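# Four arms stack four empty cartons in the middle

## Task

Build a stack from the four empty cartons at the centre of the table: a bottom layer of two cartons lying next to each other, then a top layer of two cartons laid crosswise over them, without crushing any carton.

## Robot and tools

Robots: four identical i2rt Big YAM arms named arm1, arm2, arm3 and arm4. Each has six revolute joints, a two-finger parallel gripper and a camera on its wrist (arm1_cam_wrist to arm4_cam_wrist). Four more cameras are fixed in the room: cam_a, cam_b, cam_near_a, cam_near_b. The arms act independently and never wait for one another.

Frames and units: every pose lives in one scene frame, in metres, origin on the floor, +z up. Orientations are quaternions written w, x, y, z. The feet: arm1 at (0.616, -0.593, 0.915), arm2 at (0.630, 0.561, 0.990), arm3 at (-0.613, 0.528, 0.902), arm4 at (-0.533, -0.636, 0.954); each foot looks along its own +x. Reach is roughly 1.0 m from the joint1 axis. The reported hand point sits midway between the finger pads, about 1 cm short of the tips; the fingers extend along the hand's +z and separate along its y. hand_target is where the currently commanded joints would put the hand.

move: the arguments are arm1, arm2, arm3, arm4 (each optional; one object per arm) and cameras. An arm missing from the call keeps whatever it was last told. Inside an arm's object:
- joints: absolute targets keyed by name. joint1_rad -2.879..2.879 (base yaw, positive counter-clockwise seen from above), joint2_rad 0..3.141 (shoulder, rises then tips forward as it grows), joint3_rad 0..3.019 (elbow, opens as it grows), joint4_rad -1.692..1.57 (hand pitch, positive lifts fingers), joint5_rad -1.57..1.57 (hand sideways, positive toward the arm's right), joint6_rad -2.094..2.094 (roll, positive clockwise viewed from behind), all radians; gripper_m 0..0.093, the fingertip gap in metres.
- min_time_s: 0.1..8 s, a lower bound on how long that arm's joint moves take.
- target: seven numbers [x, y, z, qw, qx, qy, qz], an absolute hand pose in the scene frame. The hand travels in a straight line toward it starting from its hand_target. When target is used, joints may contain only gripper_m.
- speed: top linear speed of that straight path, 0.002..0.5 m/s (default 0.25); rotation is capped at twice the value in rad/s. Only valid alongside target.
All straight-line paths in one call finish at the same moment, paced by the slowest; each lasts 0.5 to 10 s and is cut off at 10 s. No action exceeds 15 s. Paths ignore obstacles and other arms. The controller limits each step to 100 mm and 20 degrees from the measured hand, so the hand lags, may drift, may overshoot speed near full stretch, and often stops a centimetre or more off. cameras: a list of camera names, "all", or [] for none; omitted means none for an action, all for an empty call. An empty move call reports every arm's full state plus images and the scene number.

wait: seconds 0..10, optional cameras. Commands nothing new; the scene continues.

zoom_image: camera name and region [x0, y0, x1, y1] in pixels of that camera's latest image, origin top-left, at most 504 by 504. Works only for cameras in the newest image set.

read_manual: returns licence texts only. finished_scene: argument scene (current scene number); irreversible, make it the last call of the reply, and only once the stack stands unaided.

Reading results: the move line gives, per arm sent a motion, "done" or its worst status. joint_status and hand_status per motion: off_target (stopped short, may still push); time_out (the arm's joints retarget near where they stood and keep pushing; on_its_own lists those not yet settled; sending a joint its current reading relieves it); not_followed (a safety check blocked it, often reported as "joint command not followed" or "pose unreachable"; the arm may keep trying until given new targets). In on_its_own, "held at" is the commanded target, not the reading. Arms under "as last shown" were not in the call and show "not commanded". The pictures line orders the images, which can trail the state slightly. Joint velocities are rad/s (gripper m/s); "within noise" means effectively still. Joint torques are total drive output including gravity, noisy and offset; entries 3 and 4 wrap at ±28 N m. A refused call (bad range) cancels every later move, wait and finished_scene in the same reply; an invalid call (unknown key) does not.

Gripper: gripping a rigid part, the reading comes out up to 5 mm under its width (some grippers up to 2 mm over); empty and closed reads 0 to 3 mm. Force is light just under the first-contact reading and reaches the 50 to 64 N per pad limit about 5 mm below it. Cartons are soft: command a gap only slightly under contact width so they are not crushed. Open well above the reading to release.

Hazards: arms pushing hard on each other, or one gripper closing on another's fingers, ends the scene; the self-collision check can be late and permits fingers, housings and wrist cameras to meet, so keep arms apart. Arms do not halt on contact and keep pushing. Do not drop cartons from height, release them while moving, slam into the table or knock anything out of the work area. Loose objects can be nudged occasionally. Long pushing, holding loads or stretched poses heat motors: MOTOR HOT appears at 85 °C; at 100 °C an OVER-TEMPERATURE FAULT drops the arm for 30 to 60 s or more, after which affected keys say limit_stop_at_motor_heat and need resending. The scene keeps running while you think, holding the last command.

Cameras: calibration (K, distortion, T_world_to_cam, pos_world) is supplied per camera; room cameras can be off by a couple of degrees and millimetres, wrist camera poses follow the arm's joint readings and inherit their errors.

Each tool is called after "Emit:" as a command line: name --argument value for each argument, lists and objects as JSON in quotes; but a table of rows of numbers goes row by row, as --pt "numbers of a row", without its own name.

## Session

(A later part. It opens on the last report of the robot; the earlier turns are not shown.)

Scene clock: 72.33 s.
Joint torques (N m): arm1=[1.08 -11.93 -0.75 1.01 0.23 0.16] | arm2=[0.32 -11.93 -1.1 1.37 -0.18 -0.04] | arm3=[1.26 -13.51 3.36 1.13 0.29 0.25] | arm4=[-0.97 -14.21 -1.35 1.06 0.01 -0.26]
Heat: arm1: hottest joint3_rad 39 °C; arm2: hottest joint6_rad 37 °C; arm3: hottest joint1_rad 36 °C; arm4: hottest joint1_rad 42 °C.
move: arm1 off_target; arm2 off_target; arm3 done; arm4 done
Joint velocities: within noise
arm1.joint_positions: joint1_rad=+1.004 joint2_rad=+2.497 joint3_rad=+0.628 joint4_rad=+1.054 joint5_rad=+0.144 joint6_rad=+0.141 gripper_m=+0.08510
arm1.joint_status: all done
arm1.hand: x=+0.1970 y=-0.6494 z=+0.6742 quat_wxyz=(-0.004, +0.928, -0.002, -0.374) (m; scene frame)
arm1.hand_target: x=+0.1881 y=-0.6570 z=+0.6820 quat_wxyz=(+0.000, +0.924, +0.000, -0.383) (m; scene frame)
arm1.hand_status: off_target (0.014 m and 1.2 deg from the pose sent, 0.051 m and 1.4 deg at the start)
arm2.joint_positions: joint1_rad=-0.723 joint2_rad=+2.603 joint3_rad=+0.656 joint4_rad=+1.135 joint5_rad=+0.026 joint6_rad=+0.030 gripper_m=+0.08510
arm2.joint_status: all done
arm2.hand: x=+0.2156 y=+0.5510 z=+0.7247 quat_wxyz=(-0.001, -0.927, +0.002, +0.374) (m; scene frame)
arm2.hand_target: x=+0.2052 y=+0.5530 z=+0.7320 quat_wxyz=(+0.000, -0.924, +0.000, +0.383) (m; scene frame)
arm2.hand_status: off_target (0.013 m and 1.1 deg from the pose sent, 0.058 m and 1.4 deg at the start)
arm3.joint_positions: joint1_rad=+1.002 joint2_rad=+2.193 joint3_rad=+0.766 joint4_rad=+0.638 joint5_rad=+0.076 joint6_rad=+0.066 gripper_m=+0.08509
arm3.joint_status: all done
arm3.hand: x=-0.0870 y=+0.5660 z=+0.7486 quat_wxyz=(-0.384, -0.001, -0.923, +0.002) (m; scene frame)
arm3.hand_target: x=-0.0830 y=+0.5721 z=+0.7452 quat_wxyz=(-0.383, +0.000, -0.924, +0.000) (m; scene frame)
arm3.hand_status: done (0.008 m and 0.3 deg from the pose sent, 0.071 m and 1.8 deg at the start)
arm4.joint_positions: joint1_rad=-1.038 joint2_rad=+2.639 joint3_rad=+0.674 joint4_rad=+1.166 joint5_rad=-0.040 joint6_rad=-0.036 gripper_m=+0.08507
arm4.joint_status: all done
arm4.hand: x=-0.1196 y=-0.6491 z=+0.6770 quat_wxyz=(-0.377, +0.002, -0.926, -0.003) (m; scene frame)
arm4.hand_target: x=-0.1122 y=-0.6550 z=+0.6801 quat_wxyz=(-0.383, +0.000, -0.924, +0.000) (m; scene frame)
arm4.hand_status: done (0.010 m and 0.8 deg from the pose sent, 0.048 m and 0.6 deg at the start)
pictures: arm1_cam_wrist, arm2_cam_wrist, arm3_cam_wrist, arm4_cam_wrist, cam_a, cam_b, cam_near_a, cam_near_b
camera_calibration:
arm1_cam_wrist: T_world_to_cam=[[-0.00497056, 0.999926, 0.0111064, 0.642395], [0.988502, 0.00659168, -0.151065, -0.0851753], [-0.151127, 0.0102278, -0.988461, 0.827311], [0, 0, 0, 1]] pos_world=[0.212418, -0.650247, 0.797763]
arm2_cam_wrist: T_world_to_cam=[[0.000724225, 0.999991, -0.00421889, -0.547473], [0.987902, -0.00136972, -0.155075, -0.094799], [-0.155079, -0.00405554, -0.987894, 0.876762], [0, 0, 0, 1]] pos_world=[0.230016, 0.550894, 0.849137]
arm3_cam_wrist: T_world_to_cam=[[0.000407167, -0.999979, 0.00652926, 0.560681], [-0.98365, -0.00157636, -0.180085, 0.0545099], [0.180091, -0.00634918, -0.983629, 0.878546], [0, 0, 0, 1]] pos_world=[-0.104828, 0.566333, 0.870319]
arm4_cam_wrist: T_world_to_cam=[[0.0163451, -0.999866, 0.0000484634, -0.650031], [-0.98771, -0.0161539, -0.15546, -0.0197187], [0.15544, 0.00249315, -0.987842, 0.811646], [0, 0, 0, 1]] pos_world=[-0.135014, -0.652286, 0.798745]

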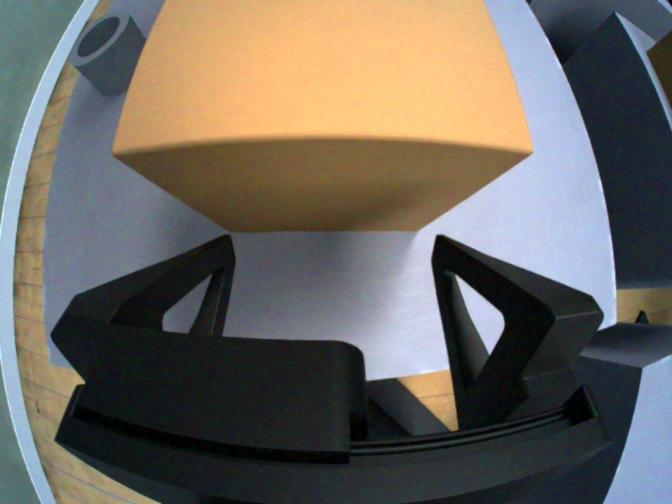

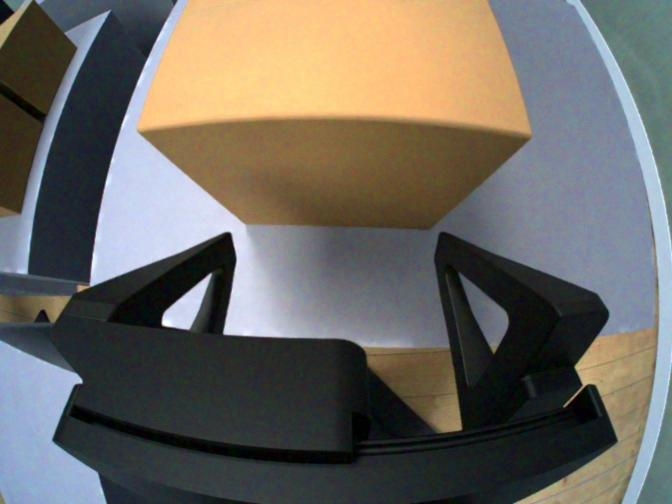

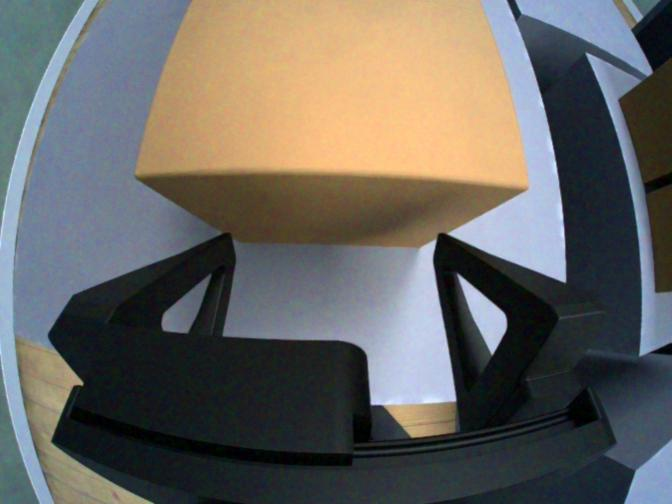

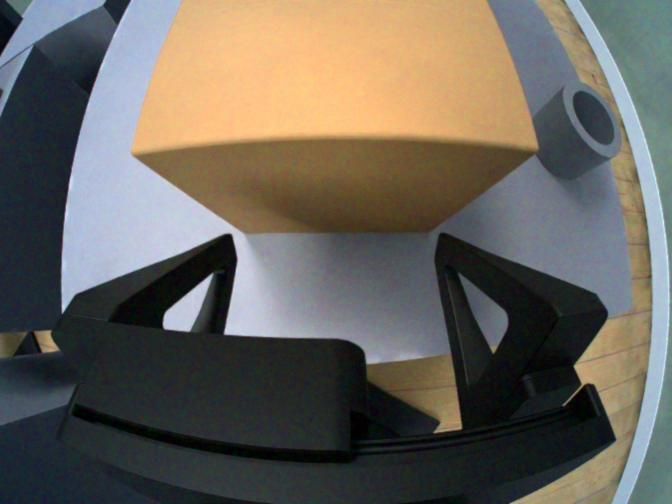

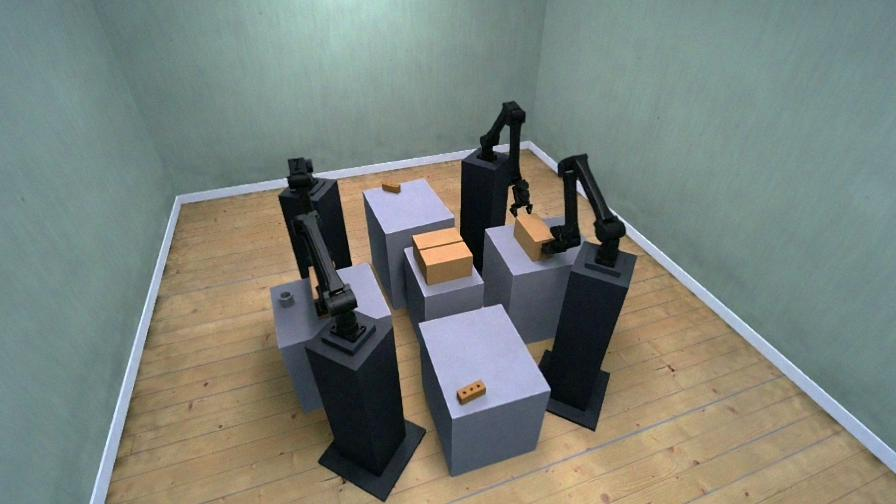

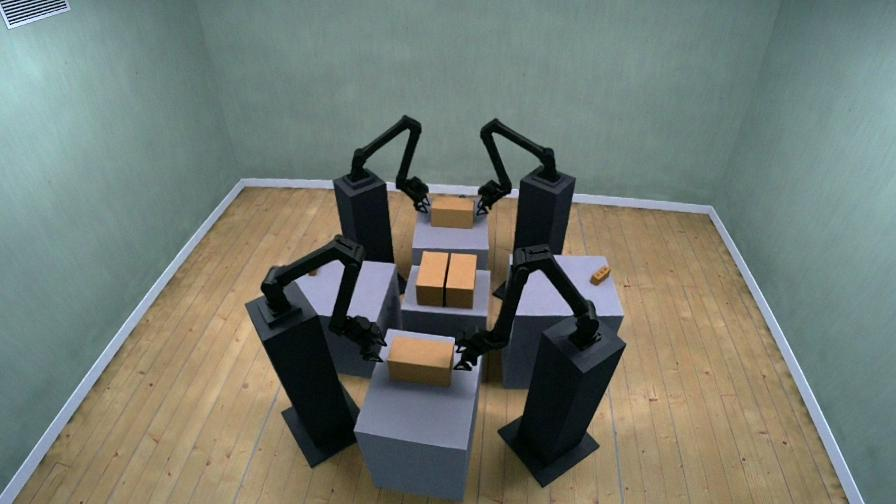

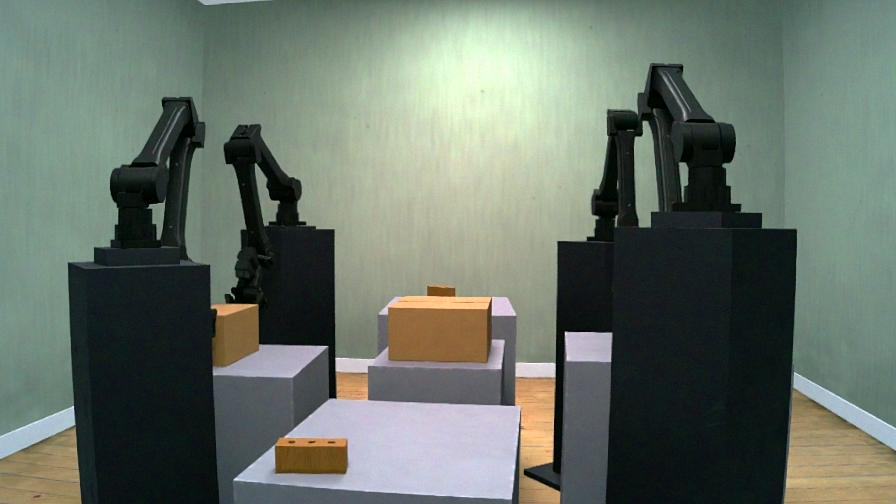

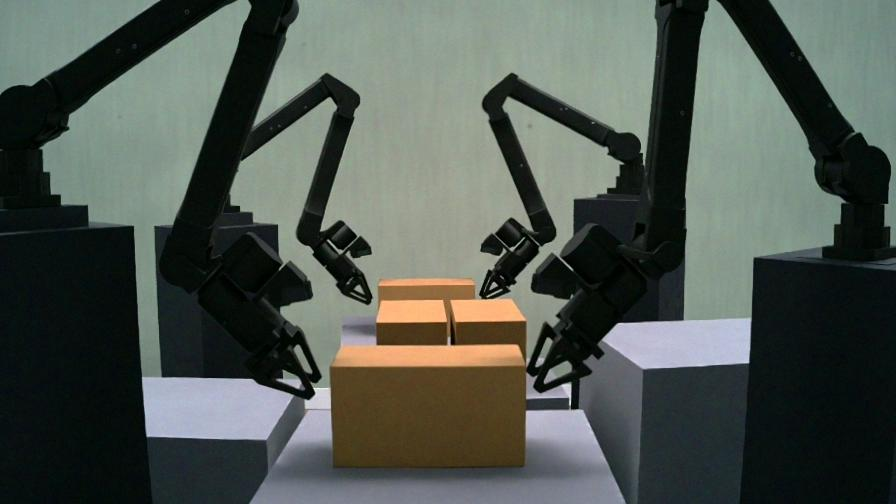

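Emit:
move --arm2 '{"target":[0.172,0.553,0.738,0,0.9239,0,-0.3827],"speed":0.03}' --arm3 '{"target":[-0.049,0.572,0.742,0.3827,0,0.9239,0],"speed":0.03}' --arm1 '{"target":[0.153,-0.657,0.682,0,0.9239,0,-0.3827],"speed":0.03}' --arm4 '{"target":[-0.079,-0.655,0.68,0.3827,0,0.9239,0],"speed":0.03}' --cameras '["cam_near_b","arm1_cam_wrist","arm2_cam_wrist","arm3_cam_wrist"]'

Scene clock: 74.97 s.
Joint torques (N m): arm1=[-0.73 -13.1 0.66 1.2 -0.02 0.05] | arm2=[-0.21 -13.04 0.65 1.57 -0.21 -0.17] | arm3=[0.56 -14.39 5.35 1.37 0.01 0.15] | arm4=[-0.5 -15.62 0.23 1.26 0.15 -0.22]
Heat: arm1: hottest joint1_rad 38 °C; arm2: hottest joint6_rad 37 °C; arm3: hottest joint1_rad 36 °C; arm4: hottest joint1_rad 42 °C.
move: arm1 off_target; arm2 off_target; arm3 off_target; arm4 off_target
Joint velocities: within noise
arm1.joint_positions: joint1_rad=+1.004 joint2_rad=+2.480 joint3_rad=+0.692 joint4_rad=+0.946 joint5_rad=+0.137 joint6_rad=+0.139 gripper_m=+0.08510
arm1.joint_status: not commanded
arm1.hand: x=+0.1751 y=-0.6550 z=+0.6677 quat_wxyz=(-0.004, +0.932, +0.001, -0.361) (m; scene frame)
arm1.hand_target: x=+0.1535 y=-0.6569 z=+0.6823 quat_wxyz=(+0.000, +0.924, +0.000, -0.383) (m; scene frame)
arm1.hand_status: off_target (0.026 m and 2.7 deg from the pose sent, 0.045 m and 1.2 deg at the start)
arm2.joint_positions: joint1_rad=-0.724 joint2_rad=+2.560 joint3_rad=+0.704 joint4_rad=+1.019 joint5_rad=+0.024 joint6_rad=+0.028 gripper_m=+0.08509
arm2.joint_status: not commanded
arm2.hand: x=+0.1937 y=+0.5503 z=+0.7246 quat_wxyz=(-0.001, -0.932, +0.001, +0.362) (m; scene frame)
arm2.hand_target: x=+0.1724 y=+0.5531 z=+0.7383 quat_wxyz=(+0.000, -0.924, +0.000, +0.383) (m; scene frame)
arm2.hand_status: off_target (0.026 m and 2.5 deg from the pose sent, 0.046 m and 1.1 deg at the start)
arm3.joint_positions: joint1_rad=+1.002 joint2_rad=+2.223 joint3_rad=+0.838 joint4_rad=+0.561 joint5_rad=+0.076 joint6_rad=+0.067 gripper_m=+0.08509
arm3.joint_status: not commanded
arm3.hand: x=-0.0694 y=+0.5678 z=+0.7368 quat_wxyz=(-0.368, -0.001, -0.930, +0.003) (m; scene frame)
arm3.hand_target: x=-0.0497 y=+0.5721 z=+0.7428 quat_wxyz=(-0.383, +0.000, -0.924, +0.000) (m; scene frame)
arm3.hand_status: off_target (0.022 m and 1.9 deg from the pose sent, 0.039 m and 0.3 deg at the start)
arm4.joint_positions: joint1_rad=-1.038 joint2_rad=+2.616 joint3_rad=+0.732 joint4_rad=+1.056 joint5_rad=-0.040 joint6_rad=-0.037 gripper_m=+0.08507
arm4.joint_status: not commanded
arm4.hand: x=-0.0989 y=-0.6500 z=+0.6699 quat_wxyz=(-0.364, +0.002, -0.931, -0.004) (m; scene frame)
arm4.hand_target: x=-0.0793 y=-0.6550 z=+0.6804 quat_wxyz=(-0.383, +0.000, -0.924, +0.000) (m; scene frame)
arm4.hand_status: off_target (0.023 m and 2.4 deg from the pose sent, 0.041 m and 0.8 deg at the start)
pictures: arm1_cam_wrist, arm2_cam_wrist, arm3_cam_wrist, cam_near_b
camera_calibration:
arm1_cam_wrist: T_world_to_cam=[[-0.0121448, 0.99985, 0.0123842, 0.648306], [0.992089, 0.0135963, -0.124802, -0.0780573], [-0.124951, 0.0107705, -0.992104, 0.815818], [0, 0, 0, 1]] pos_world=[0.187251, -0.655934, 0.791606]
arm2_cam_wrist: T_world_to_cam=[[-0.00034391, 0.999995, -0.0030571, -0.547425], [0.991601, -0.0000543675, -0.129335, -0.0933203], [-0.129334, -0.0030759, -0.991596, 0.8704], [0, 0, 0, 1]] pos_world=[0.204921, 0.550095, 0.849342]
arm3_cam_wrist: T_world_to_cam=[[0.000542816, -0.999954, 0.00962389, 0.560277], [-0.989329, -0.00193915, -0.145683, 0.0441047], [0.145695, -0.00944211, -0.989284, 0.867226], [0, 0, 0, 1]] pos_world=[-0.0830206, 0.568525, 0.858967]

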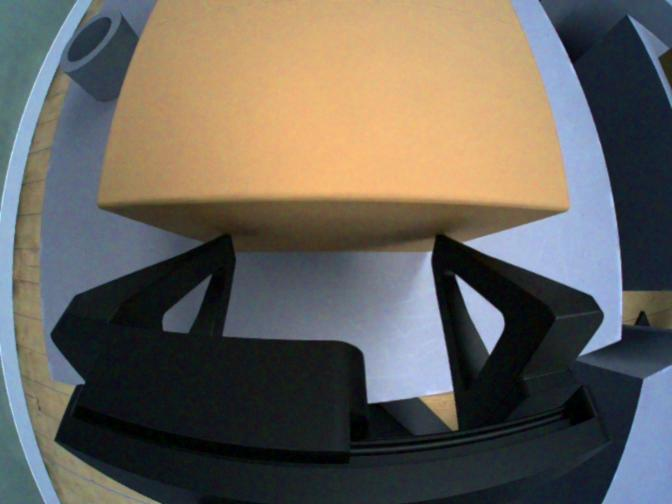

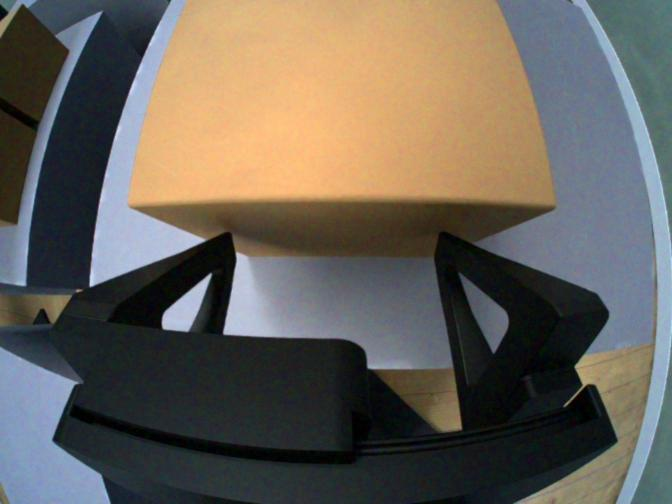

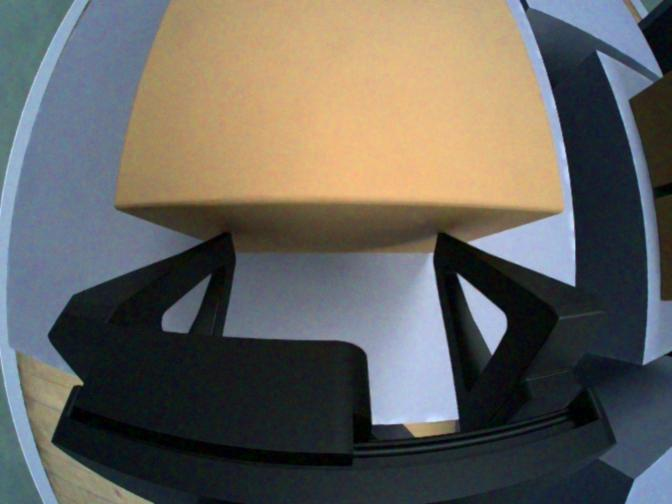

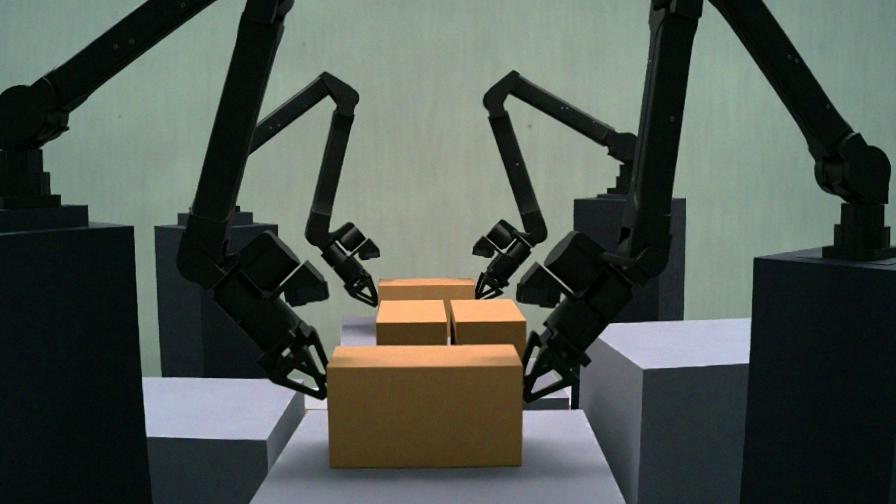

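Emit:
move --arm2 '{"target":[0.166,0.553,0.795,0,0.9239,0,-0.3827],"speed":0.05}' --arm3 '{"target":[-0.043,0.572,0.80,0.3827,0,0.9239,0],"speed":0.05}' --arm1 '{"target":[0.147,-0.657,0.739,0,0.9239,0,-0.3827],"speed":0.05}' --arm4 '{"target":[-0.073,-0.655,0.737,0.3827,0,0.9239,0],"speed":0.05}' --cameras '["cam_near_b","cam_near_a","arm2_cam_wrist","arm1_cam_wrist"]'

Scene clock: 77.33 s.
Joint torques (N m): arm1=[-0.91 -13.68 1.35 1.68 -0.01 0.03] | arm2=[0.5 -13.33 1.16 2 -0.18 -0.14] | arm3=[0.5 -17.67 5.19 1.73 0.02 0.13] | arm4=[-0.56 -16.79 0.76 1.8 0.17 -0.22]
Heat: arm1: hottest joint1_rad 38 °C; arm2: hottest joint6_rad 37 °C; arm3: hottest joint1_rad 36 °C; arm4: hottest joint1_rad 42 °C.
move: arm1 off_target; arm2 off_target; arm3 off_target; arm4 off_target
Joint velocities: within noise
arm1.joint_positions: joint1_rad=+1.004 joint2_rad=+2.298 joint3_rad=+0.626 joint4_rad=+0.803 joint5_rad=+0.134 joint6_rad=+0.139 gripper_m=+0.08510
arm1.joint_status: not commanded
arm1.hand: x=+0.1745 y=-0.6555 z=+0.7150 quat_wxyz=(-0.005, +0.937, +0.003, -0.349) (m; scene frame)
arm1.hand_target: x=+0.1479 y=-0.6568 z=+0.7390 quat_wxyz=(+0.000, +0.924, +0.000, -0.383) (m; scene frame)
arm1.hand_status: off_target (0.037 m and 4.2 deg from the pose sent, 0.077 m and 2.7 deg at the start)
arm2.joint_positions: joint1_rad=-0.725 joint2_rad=+2.376 joint3_rad=+0.631 joint4_rad=+0.891 joint5_rad=+0.024 joint6_rad=+0.028 gripper_m=+0.08509
arm2.joint_status: not commanded
arm2.hand: x=+0.1896 y=+0.5507 z=+0.7744 quat_wxyz=(+0.000, -0.935, +0.001, +0.354) (m; scene frame)
arm2.hand_target: x=+0.1667 y=+0.5531 z=+0.7950 quat_wxyz=(+0.000, -0.924, +0.000, +0.383) (m; scene frame)
arm2.hand_status: off_target (0.031 m and 3.5 deg from the pose sent, 0.076 m and 2.5 deg at the start)
arm3.joint_positions: joint1_rad=+1.002 joint2_rad=+2.109 joint3_rad=+0.829 joint4_rad=+0.412 joint5_rad=+0.075 joint6_rad=+0.067 gripper_m=+0.08509
arm3.joint_status: not commanded
arm3.hand: x=-0.0705 y=+0.5677 z=+0.7694 quat_wxyz=(-0.347, +0.001, -0.938, +0.005) (m; scene frame)
arm3.hand_target: x=-0.0442 y=+0.5720 z=+0.8004 quat_wxyz=(-0.383, +0.000, -0.924, +0.000) (m; scene frame)
arm3.hand_status: off_target (0.041 m and 4.5 deg from the pose sent, 0.069 m and 1.9 deg at the start)
arm4.joint_positions: joint1_rad=-1.038 joint2_rad=+2.441 joint3_rad=+0.648 joint4_rad=+0.940 joint5_rad=-0.038 joint6_rad=-0.037 gripper_m=+0.08507
arm4.joint_status: not commanded
arm4.hand: x=-0.0983 y=-0.6504 z=+0.7175 quat_wxyz=(-0.352, +0.001, -0.936, -0.004) (m; scene frame)
arm4.hand_target: x=-0.0737 y=-0.6550 z=+0.7372 quat_wxyz=(-0.383, +0.000, -0.924, +0.000) (m; scene frame)
arm4.hand_status: off_target (0.032 m and 3.8 deg from the pose sent, 0.072 m and 2.4 deg at the start)
pictures: arm1_cam_wrist, arm2_cam_wrist, cam_near_a, cam_near_b
camera_calibration:
arm1_cam_wrist: T_world_to_cam=[[-0.0140587, 0.999779, 0.0156095, 0.646161], [0.99507, 0.0155218, -0.0979561, -0.0899838], [-0.0981768, 0.0141554, -0.995068, 0.862304], [0, 0, 0, 1]] pos_world=[0.183283, -0.656828, 0.839151]
arm2_cam_wrist: T_world_to_cam=[[0.000770713, 0.999997, -0.00246289, -0.548331], [0.993633, -0.00104328, -0.112659, -0.0955638], [-0.112661, -0.00236038, -0.993631, 0.917305], [0, 0, 0, 1]] pos_world=[0.198723, 0.550395, 0.899346]

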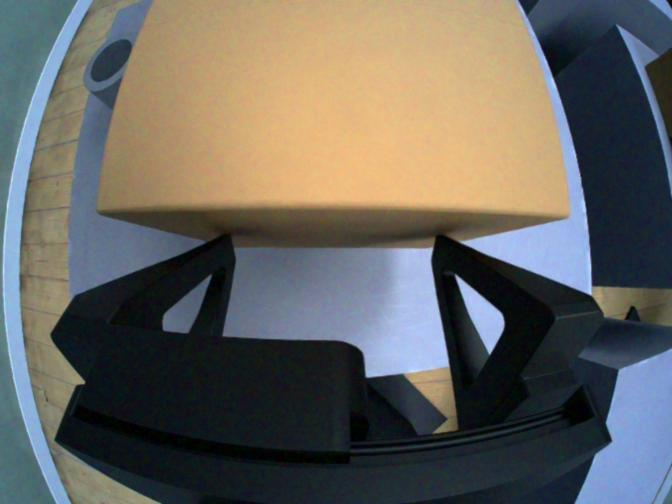

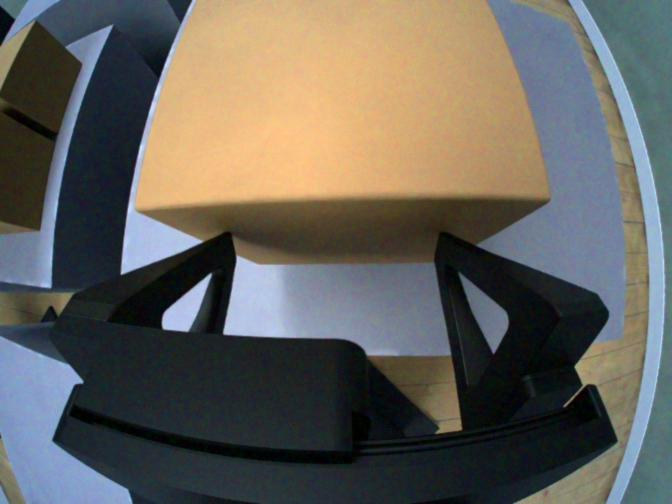

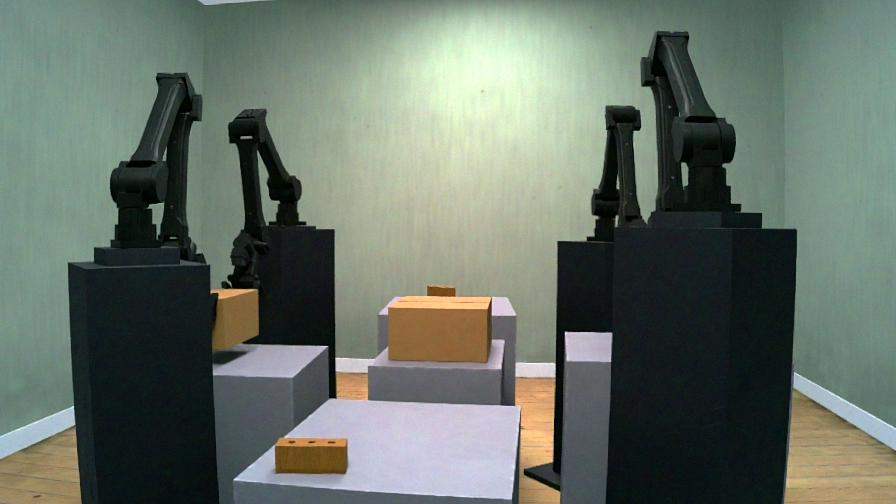

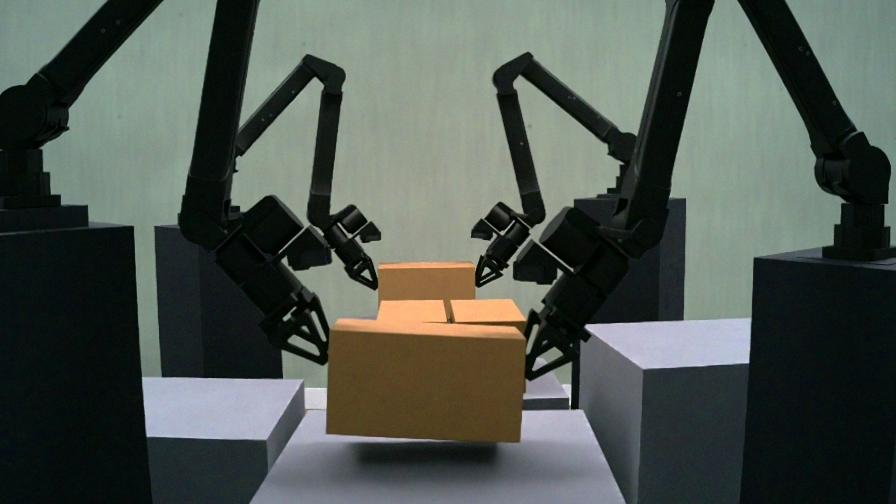

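Emit:
move --arm2 '{"target":[0.166,0.553,0.93,0,0.9239,0,-0.3827],"speed":0.08}' --arm3 '{"target":[-0.043,0.572,0.945,0.3827,0,0.9239,0],"speed":0.08}' --arm1 '{"target":[0.147,-0.657,0.92,0,0.9239,0,-0.3827],"speed":0.08}' --arm4 '{"target":[-0.073,-0.655,0.918,0.3827,0,0.9239,0],"speed":0.08}' --cameras '["all"]'

Scene clock: 82.07 s.
Joint torques (N m): arm1=[-0.91 -10.7 7.04 1.92 0.03 0.02] | arm2=[0.09 -11.22 4.88 2.09 -0.13 -0.17] | arm3=[0.67 -15.15 10.1 1.69 0.09 0.15] | arm4=[-0.26 -12.98 6.74 2.03 0.16 -0.19]
Heat: arm1: hottest joint1_rad 38 °C; arm2: hottest joint2_rad 37 °C; arm3: hottest joint1_rad 36 °C; arm4: hottest joint1_rad 42 °C.
move: arm1 off_target; arm2 off_target; arm3 off_target; arm4 off_target
Joint velocities: within noise
arm1.joint_positions: joint1_rad=+1.004 joint2_rad=+1.631 joint3_rad=+0.531 joint4_rad=+0.209 joint5_rad=+0.134 joint6_rad=+0.141 gripper_m=+0.08509
arm1.joint_status: not commanded
arm1.hand: x=+0.1789 y=-0.6545 z=+0.8872 quat_wxyz=(-0.007, +0.941, +0.003, -0.338) (m; scene frame)
arm1.hand_target: x=+0.1487 y=-0.6566 z=+0.9209 quat_wxyz=(+0.000, +0.924, +0.000, -0.383) (m; scene frame)
arm1.hand_status: off_target (0.046 m and 5.5 deg from the pose sent, 0.207 m and 4.2 deg at the start)
arm2.joint_positions: joint1_rad=-0.725 joint2_rad=+1.857 joint3_rad=+0.521 joint4_rad=+0.494 joint5_rad=+0.024 joint6_rad=+0.028 gripper_m=+0.08509
arm2.joint_status: not commanded
arm2.hand: x=+0.1810 y=+0.5504 z=+0.9120 quat_wxyz=(+0.000, -0.933, +0.001, +0.360) (m; scene frame)
arm2.hand_target: x=+0.1663 y=+0.5530 z=+0.9299 quat_wxyz=(+0.000, -0.924, +0.000, +0.383) (m; scene frame)
arm2.hand_status: off_target (0.024 m and 2.8 deg from the pose sent, 0.157 m and 3.5 deg at the start)
arm3.joint_positions: joint1_rad=+1.002 joint2_rad=+1.721 joint3_rad=+0.810 joint4_rad=+0.020 joint5_rad=+0.074 joint6_rad=+0.067 gripper_m=+0.08509
arm3.joint_status: not commanded
arm3.hand: x=-0.0792 y=+0.5664 z=+0.9039 quat_wxyz=(-0.336, +0.001, -0.942, +0.006) (m; scene frame)
arm3.hand_target: x=-0.0461 y=+0.5719 z=+0.9463 quat_wxyz=(-0.383, +0.000, -0.924, +0.000) (m; scene frame)
arm3.hand_status: off_target (0.055 m and 5.7 deg from the pose sent, 0.178 m and 4.5 deg at the start)
arm4.joint_positions: joint1_rad=-1.038 joint2_rad=+1.746 joint3_rad=+0.495 joint4_rad=+0.392 joint5_rad=-0.038 joint6_rad=-0.037 gripper_m=+0.08507
arm4.joint_status: not commanded
arm4.hand: x=-0.0961 y=-0.6509 z=+0.8951 quat_wxyz=(-0.349, +0.001, -0.937, -0.004) (m; scene frame)
arm4.hand_target: x=-0.0737 y=-0.6550 z=+0.9184 quat_wxyz=(-0.383, +0.000, -0.924, +0.000) (m; scene frame)
arm4.hand_status: off_target (0.033 m and 4.2 deg from the pose sent, 0.202 m and 3.8 deg at the start)
pictures: arm1_cam_wrist, arm2_cam_wrist, arm3_cam_wrist, arm4_cam_wrist, cam_a, cam_b, cam_near_a, cam_near_b
camera_calibration:
arm1_cam_wrist: T_world_to_cam=[[-0.0129848, 0.999746, 0.0184063, 0.639841], [0.997009, 0.0143475, -0.0759473, -0.0981117], [-0.0761921, 0.0173651, -0.996942, 1.03398], [0, 0, 0, 1]] pos_world=[0.184907, -0.656226, 1.01159]
arm2_cam_wrist: T_world_to_cam=[[0.000552551, 0.999995, -0.00325654, -0.547021], [0.992139, -0.000955725, -0.125137, -0.0599535], [-0.125139, -0.0031618, -0.992134, 1.05432], [0, 0, 0, 1]] pos_world=[0.191721, 0.550294, 1.03674]
arm3_cam_wrist: T_world_to_cam=[[0.0026749, -0.999884, 0.0149621, 0.552608], [-0.996883, -0.00384597, -0.0787964, -0.00114963], [0.0788448, -0.0147047, -0.996778, 1.03837], [0, 0, 0, 1]] pos_world=[-0.0844945, 0.567809, 1.02667]
arm4_cam_wrist: T_world_to_cam=[[0.0154207, -0.999879, -0.00212797, -0.650431], [-0.995331, -0.0151477, -0.0953234, -0.0166029], [0.0952796, 0.00358799, -0.995444, 1.0252], [0, 0, 0, 1]] pos_world=[-0.104176, -0.654282, 1.01757]

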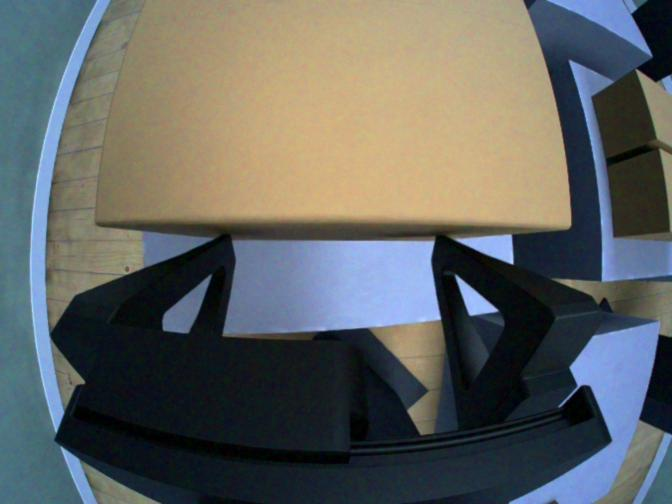

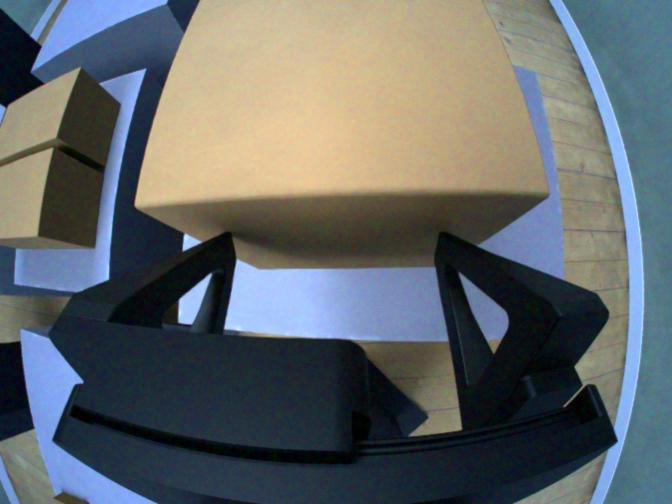

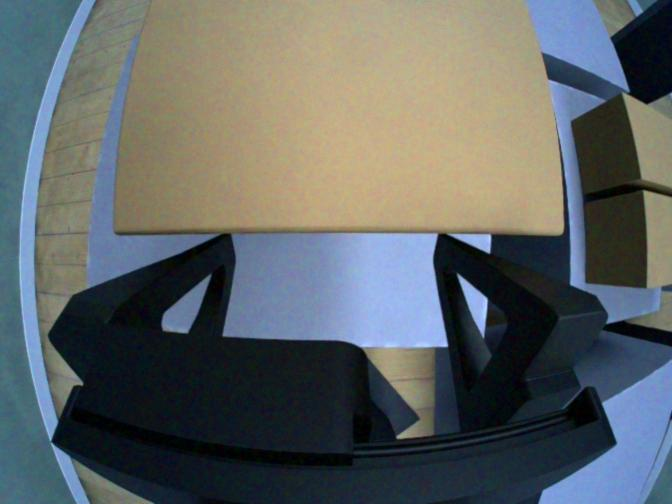

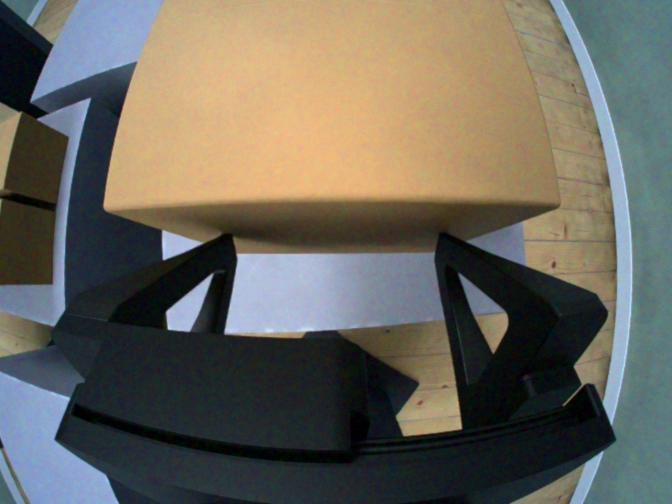

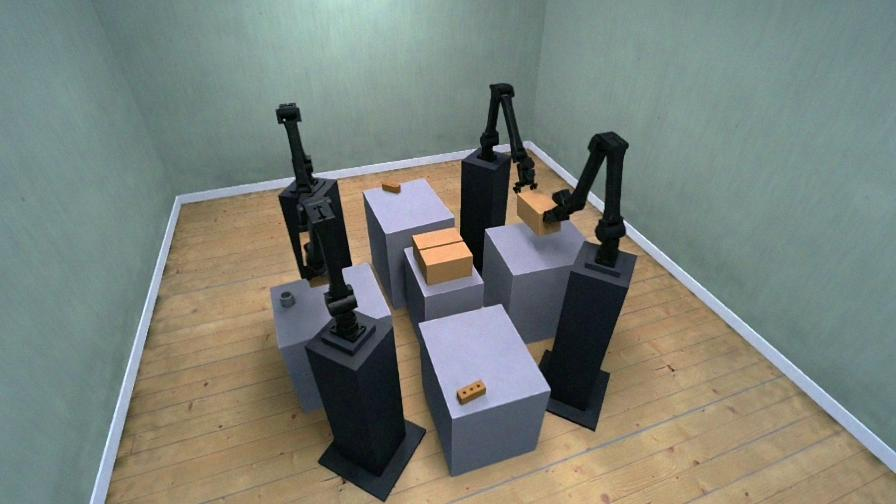

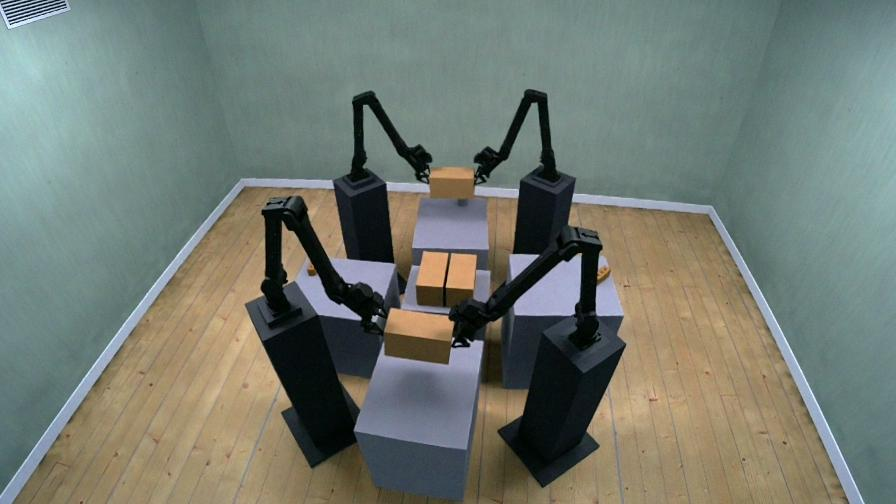

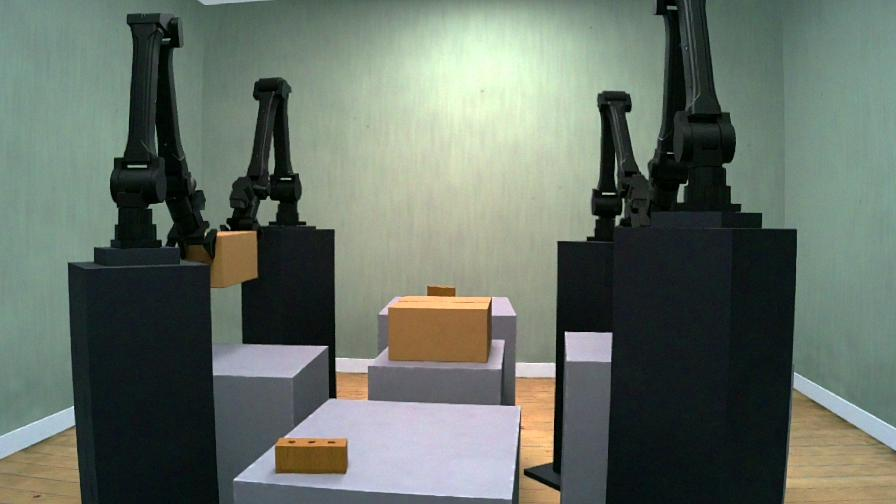

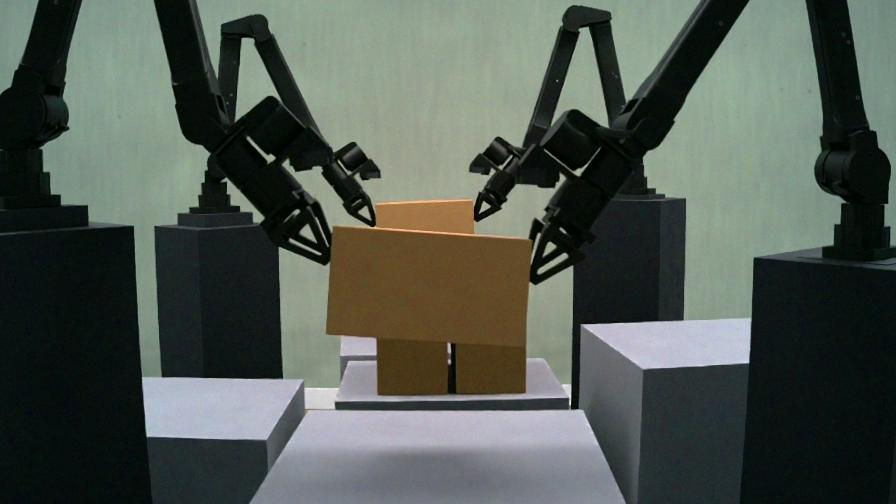

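Emit:
move --arm2 '{"target":[0.131,0.27,0.925,0,0.9239,0,-0.3827],"speed":0.1}' --arm3 '{"target":[-0.078,0.289,0.965,0.3827,0,0.9239,0],"speed":0.1}' --cameras '["all"]'

Scene clock: 90.07 s.
Joint torques (N m): arm1=[-0.91 -10.7 7.04 1.94 0.02 0.02] | arm2=[0.97 -11.69 10.3 1.68 0.67 0.01] | arm3=[0.03 -13.16 11.14 1.26 -0.49 0.11] | arm4=[-0.26 -13.04 6.72 1.91 0.16 -0.2]
Heat: arm1: hottest joint3_rad 39 °C; arm2: hottest joint2_rad 37 °C; arm3: hottest joint3_rad 38 °C; arm4: hottest joint1_rad 42 °C.
move: arm2 off_target; arm3 off_target
Joint velocities: within noise
arm1, arm4: as last shown
arm1.hand_target: x=+0.1487 y=-0.6566 z=+0.9208 quat_wxyz=(+0.000, +0.924, +0.000, -0.383) (m; scene frame)
arm2.joint_positions: joint1_rad=-0.095 joint2_rad=+1.992 joint3_rad=+0.886 joint4_rad=+0.148 joint5_rad=+0.436 joint6_rad=+0.505 gripper_m=+0.08509
arm2.joint_status: not commanded
arm2.hand: x=+0.1559 y=+0.2844 z=+0.9116 quat_wxyz=(+0.009, -0.932, -0.009, +0.363) (m; scene frame)
arm2.hand_target: x=+0.1324 y=+0.2708 z=+0.9261 quat_wxyz=(+0.000, -0.924, +0.000, +0.383) (m; scene frame)
arm2.hand_status: off_target (0.032 m and 2.8 deg from the pose sent, 0.285 m and 2.8 deg at the start)
arm3.joint_positions: joint1_rad=+0.387 joint2_rad=+1.700 joint3_rad=+0.915 joint4_rad=-0.136 joint5_rad=-0.351 joint6_rad=-0.393 gripper_m=+0.08509
arm3.joint_status: not commanded
arm3.hand: x=-0.1046 y=+0.3060 z=+0.9408 quat_wxyz=(-0.356, -0.003, -0.934, -0.012) (m; scene frame)
arm3.hand_target: x=-0.0802 y=+0.2899 z=+0.9661 quat_wxyz=(-0.383, +0.000, -0.924, +0.000) (m; scene frame)
arm3.hand_status: off_target (0.040 m and 3.5 deg from the pose sent, 0.284 m and 5.7 deg at the start)
pictures: arm1_cam_wrist, arm2_cam_wrist, arm3_cam_wrist, arm4_cam_wrist, cam_a, cam_b, cam_near_a, cam_near_b
camera_calibration:
arm1_cam_wrist: T_world_to_cam=[[-0.0129848, 0.999746, 0.0184063, 0.639841], [0.997009, 0.0143475, -0.0759473, -0.0981117], [-0.0761921, 0.0173651, -0.996942, 1.03398], [0, 0, 0, 1]] pos_world=[0.184907, -0.656226, 1.01159]
arm2_cam_wrist: T_world_to_cam=[[-0.0122471, 0.999685, 0.021884, -0.301843], [0.991302, 0.0150066, -0.130746, -0.0345967], [-0.131033, 0.0200924, -0.991174, 1.04346], [0, 0, 0, 1]] pos_world=[0.167327, 0.281301, 1.03633]
arm3_cam_wrist: T_world_to_cam=[[0.00648465, -0.999744, -0.0216743, 0.326512], [-0.992536, -0.00379535, -0.12189, 0.0164187], [0.121776, 0.0223029, -0.992307, 1.0623], [0, 0, 0, 1]] pos_world=[-0.115184, 0.302798, 1.0632]
arm4_cam_wrist: T_world_to_cam=[[0.0154207, -0.999879, -0.00212797, -0.650431], [-0.995331, -0.0151477, -0.0953234, -0.0166029], [0.0952796, 0.00358799, -0.995444, 1.0252], [0, 0, 0, 1]] pos_world=[-0.104176, -0.654282, 1.01757]

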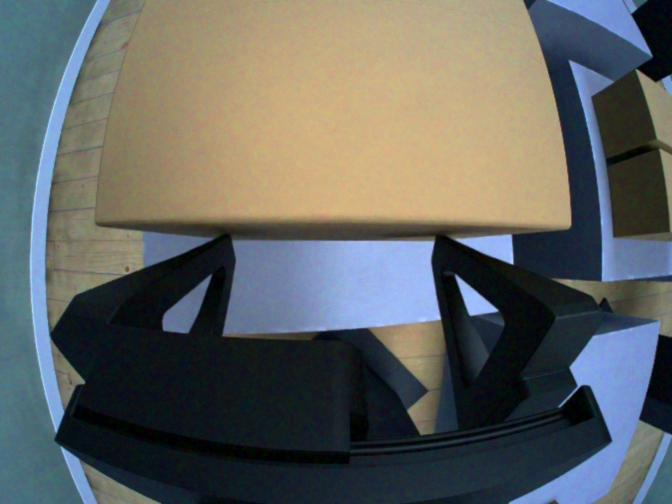

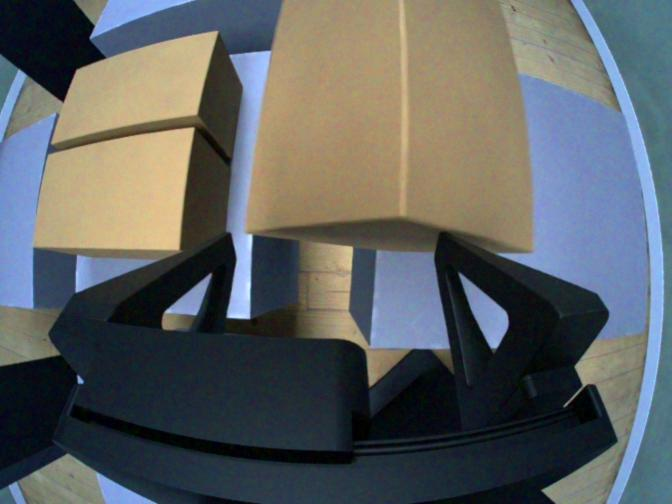

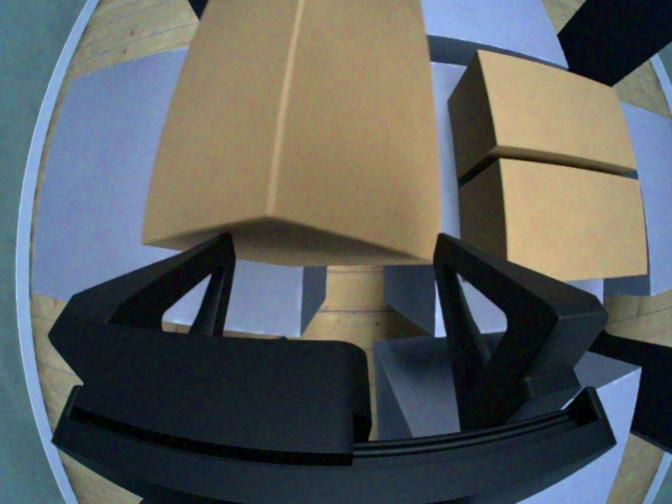

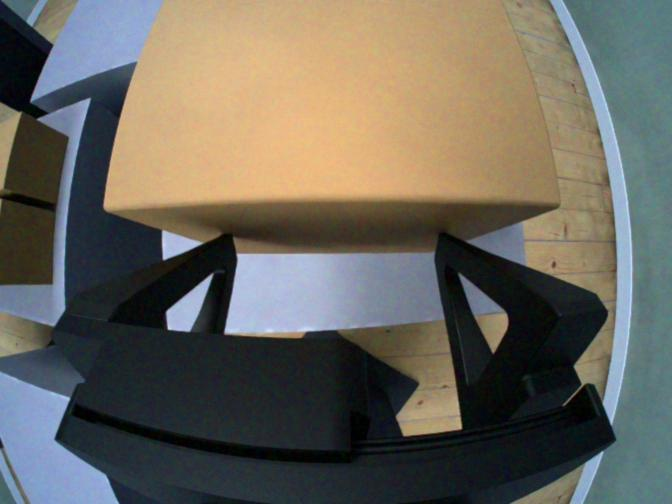

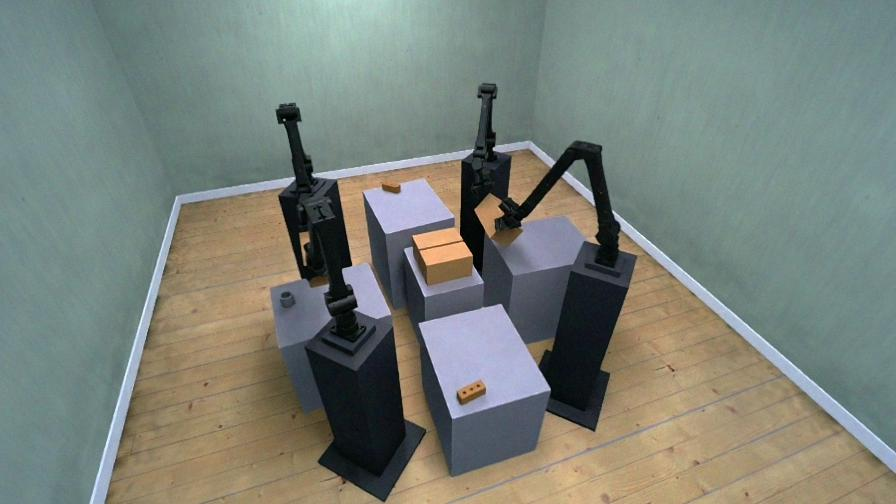

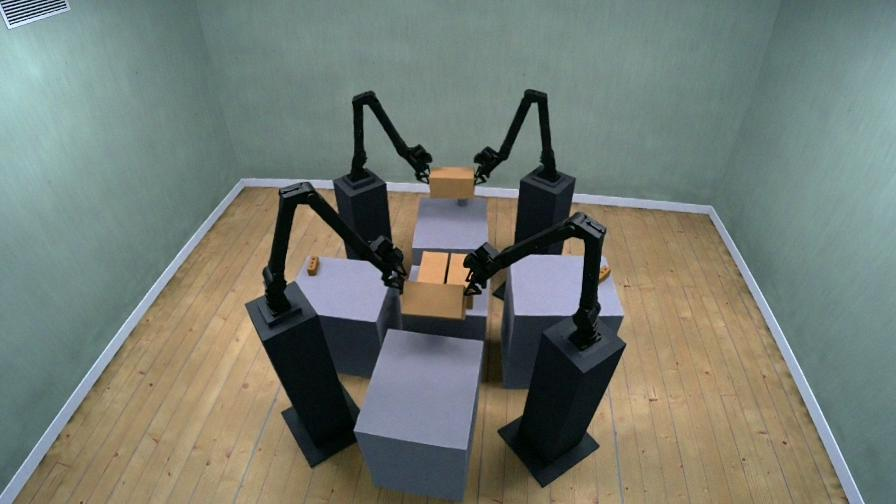

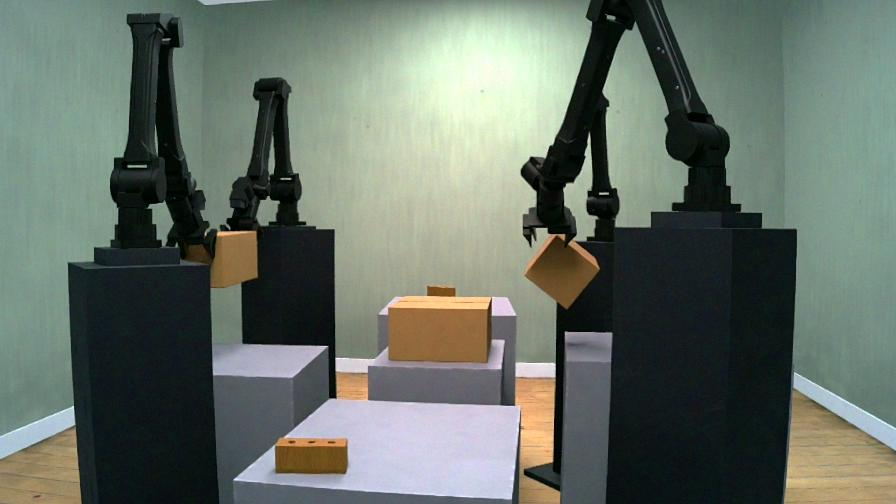

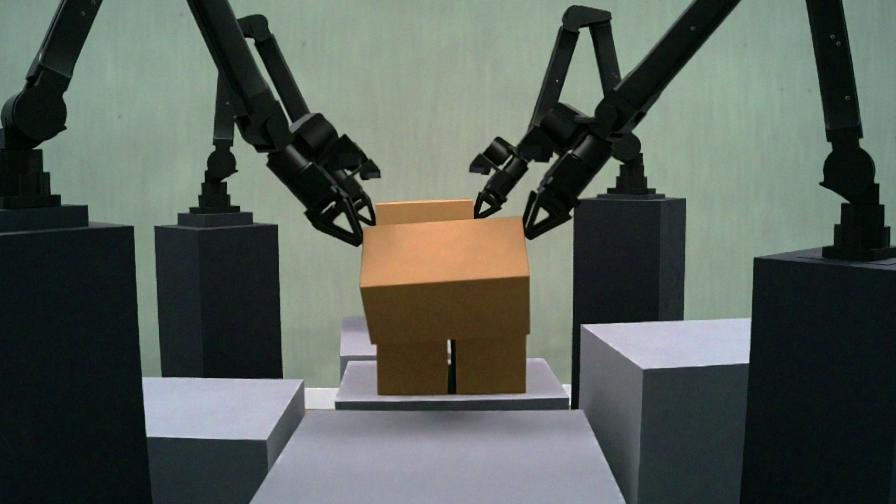

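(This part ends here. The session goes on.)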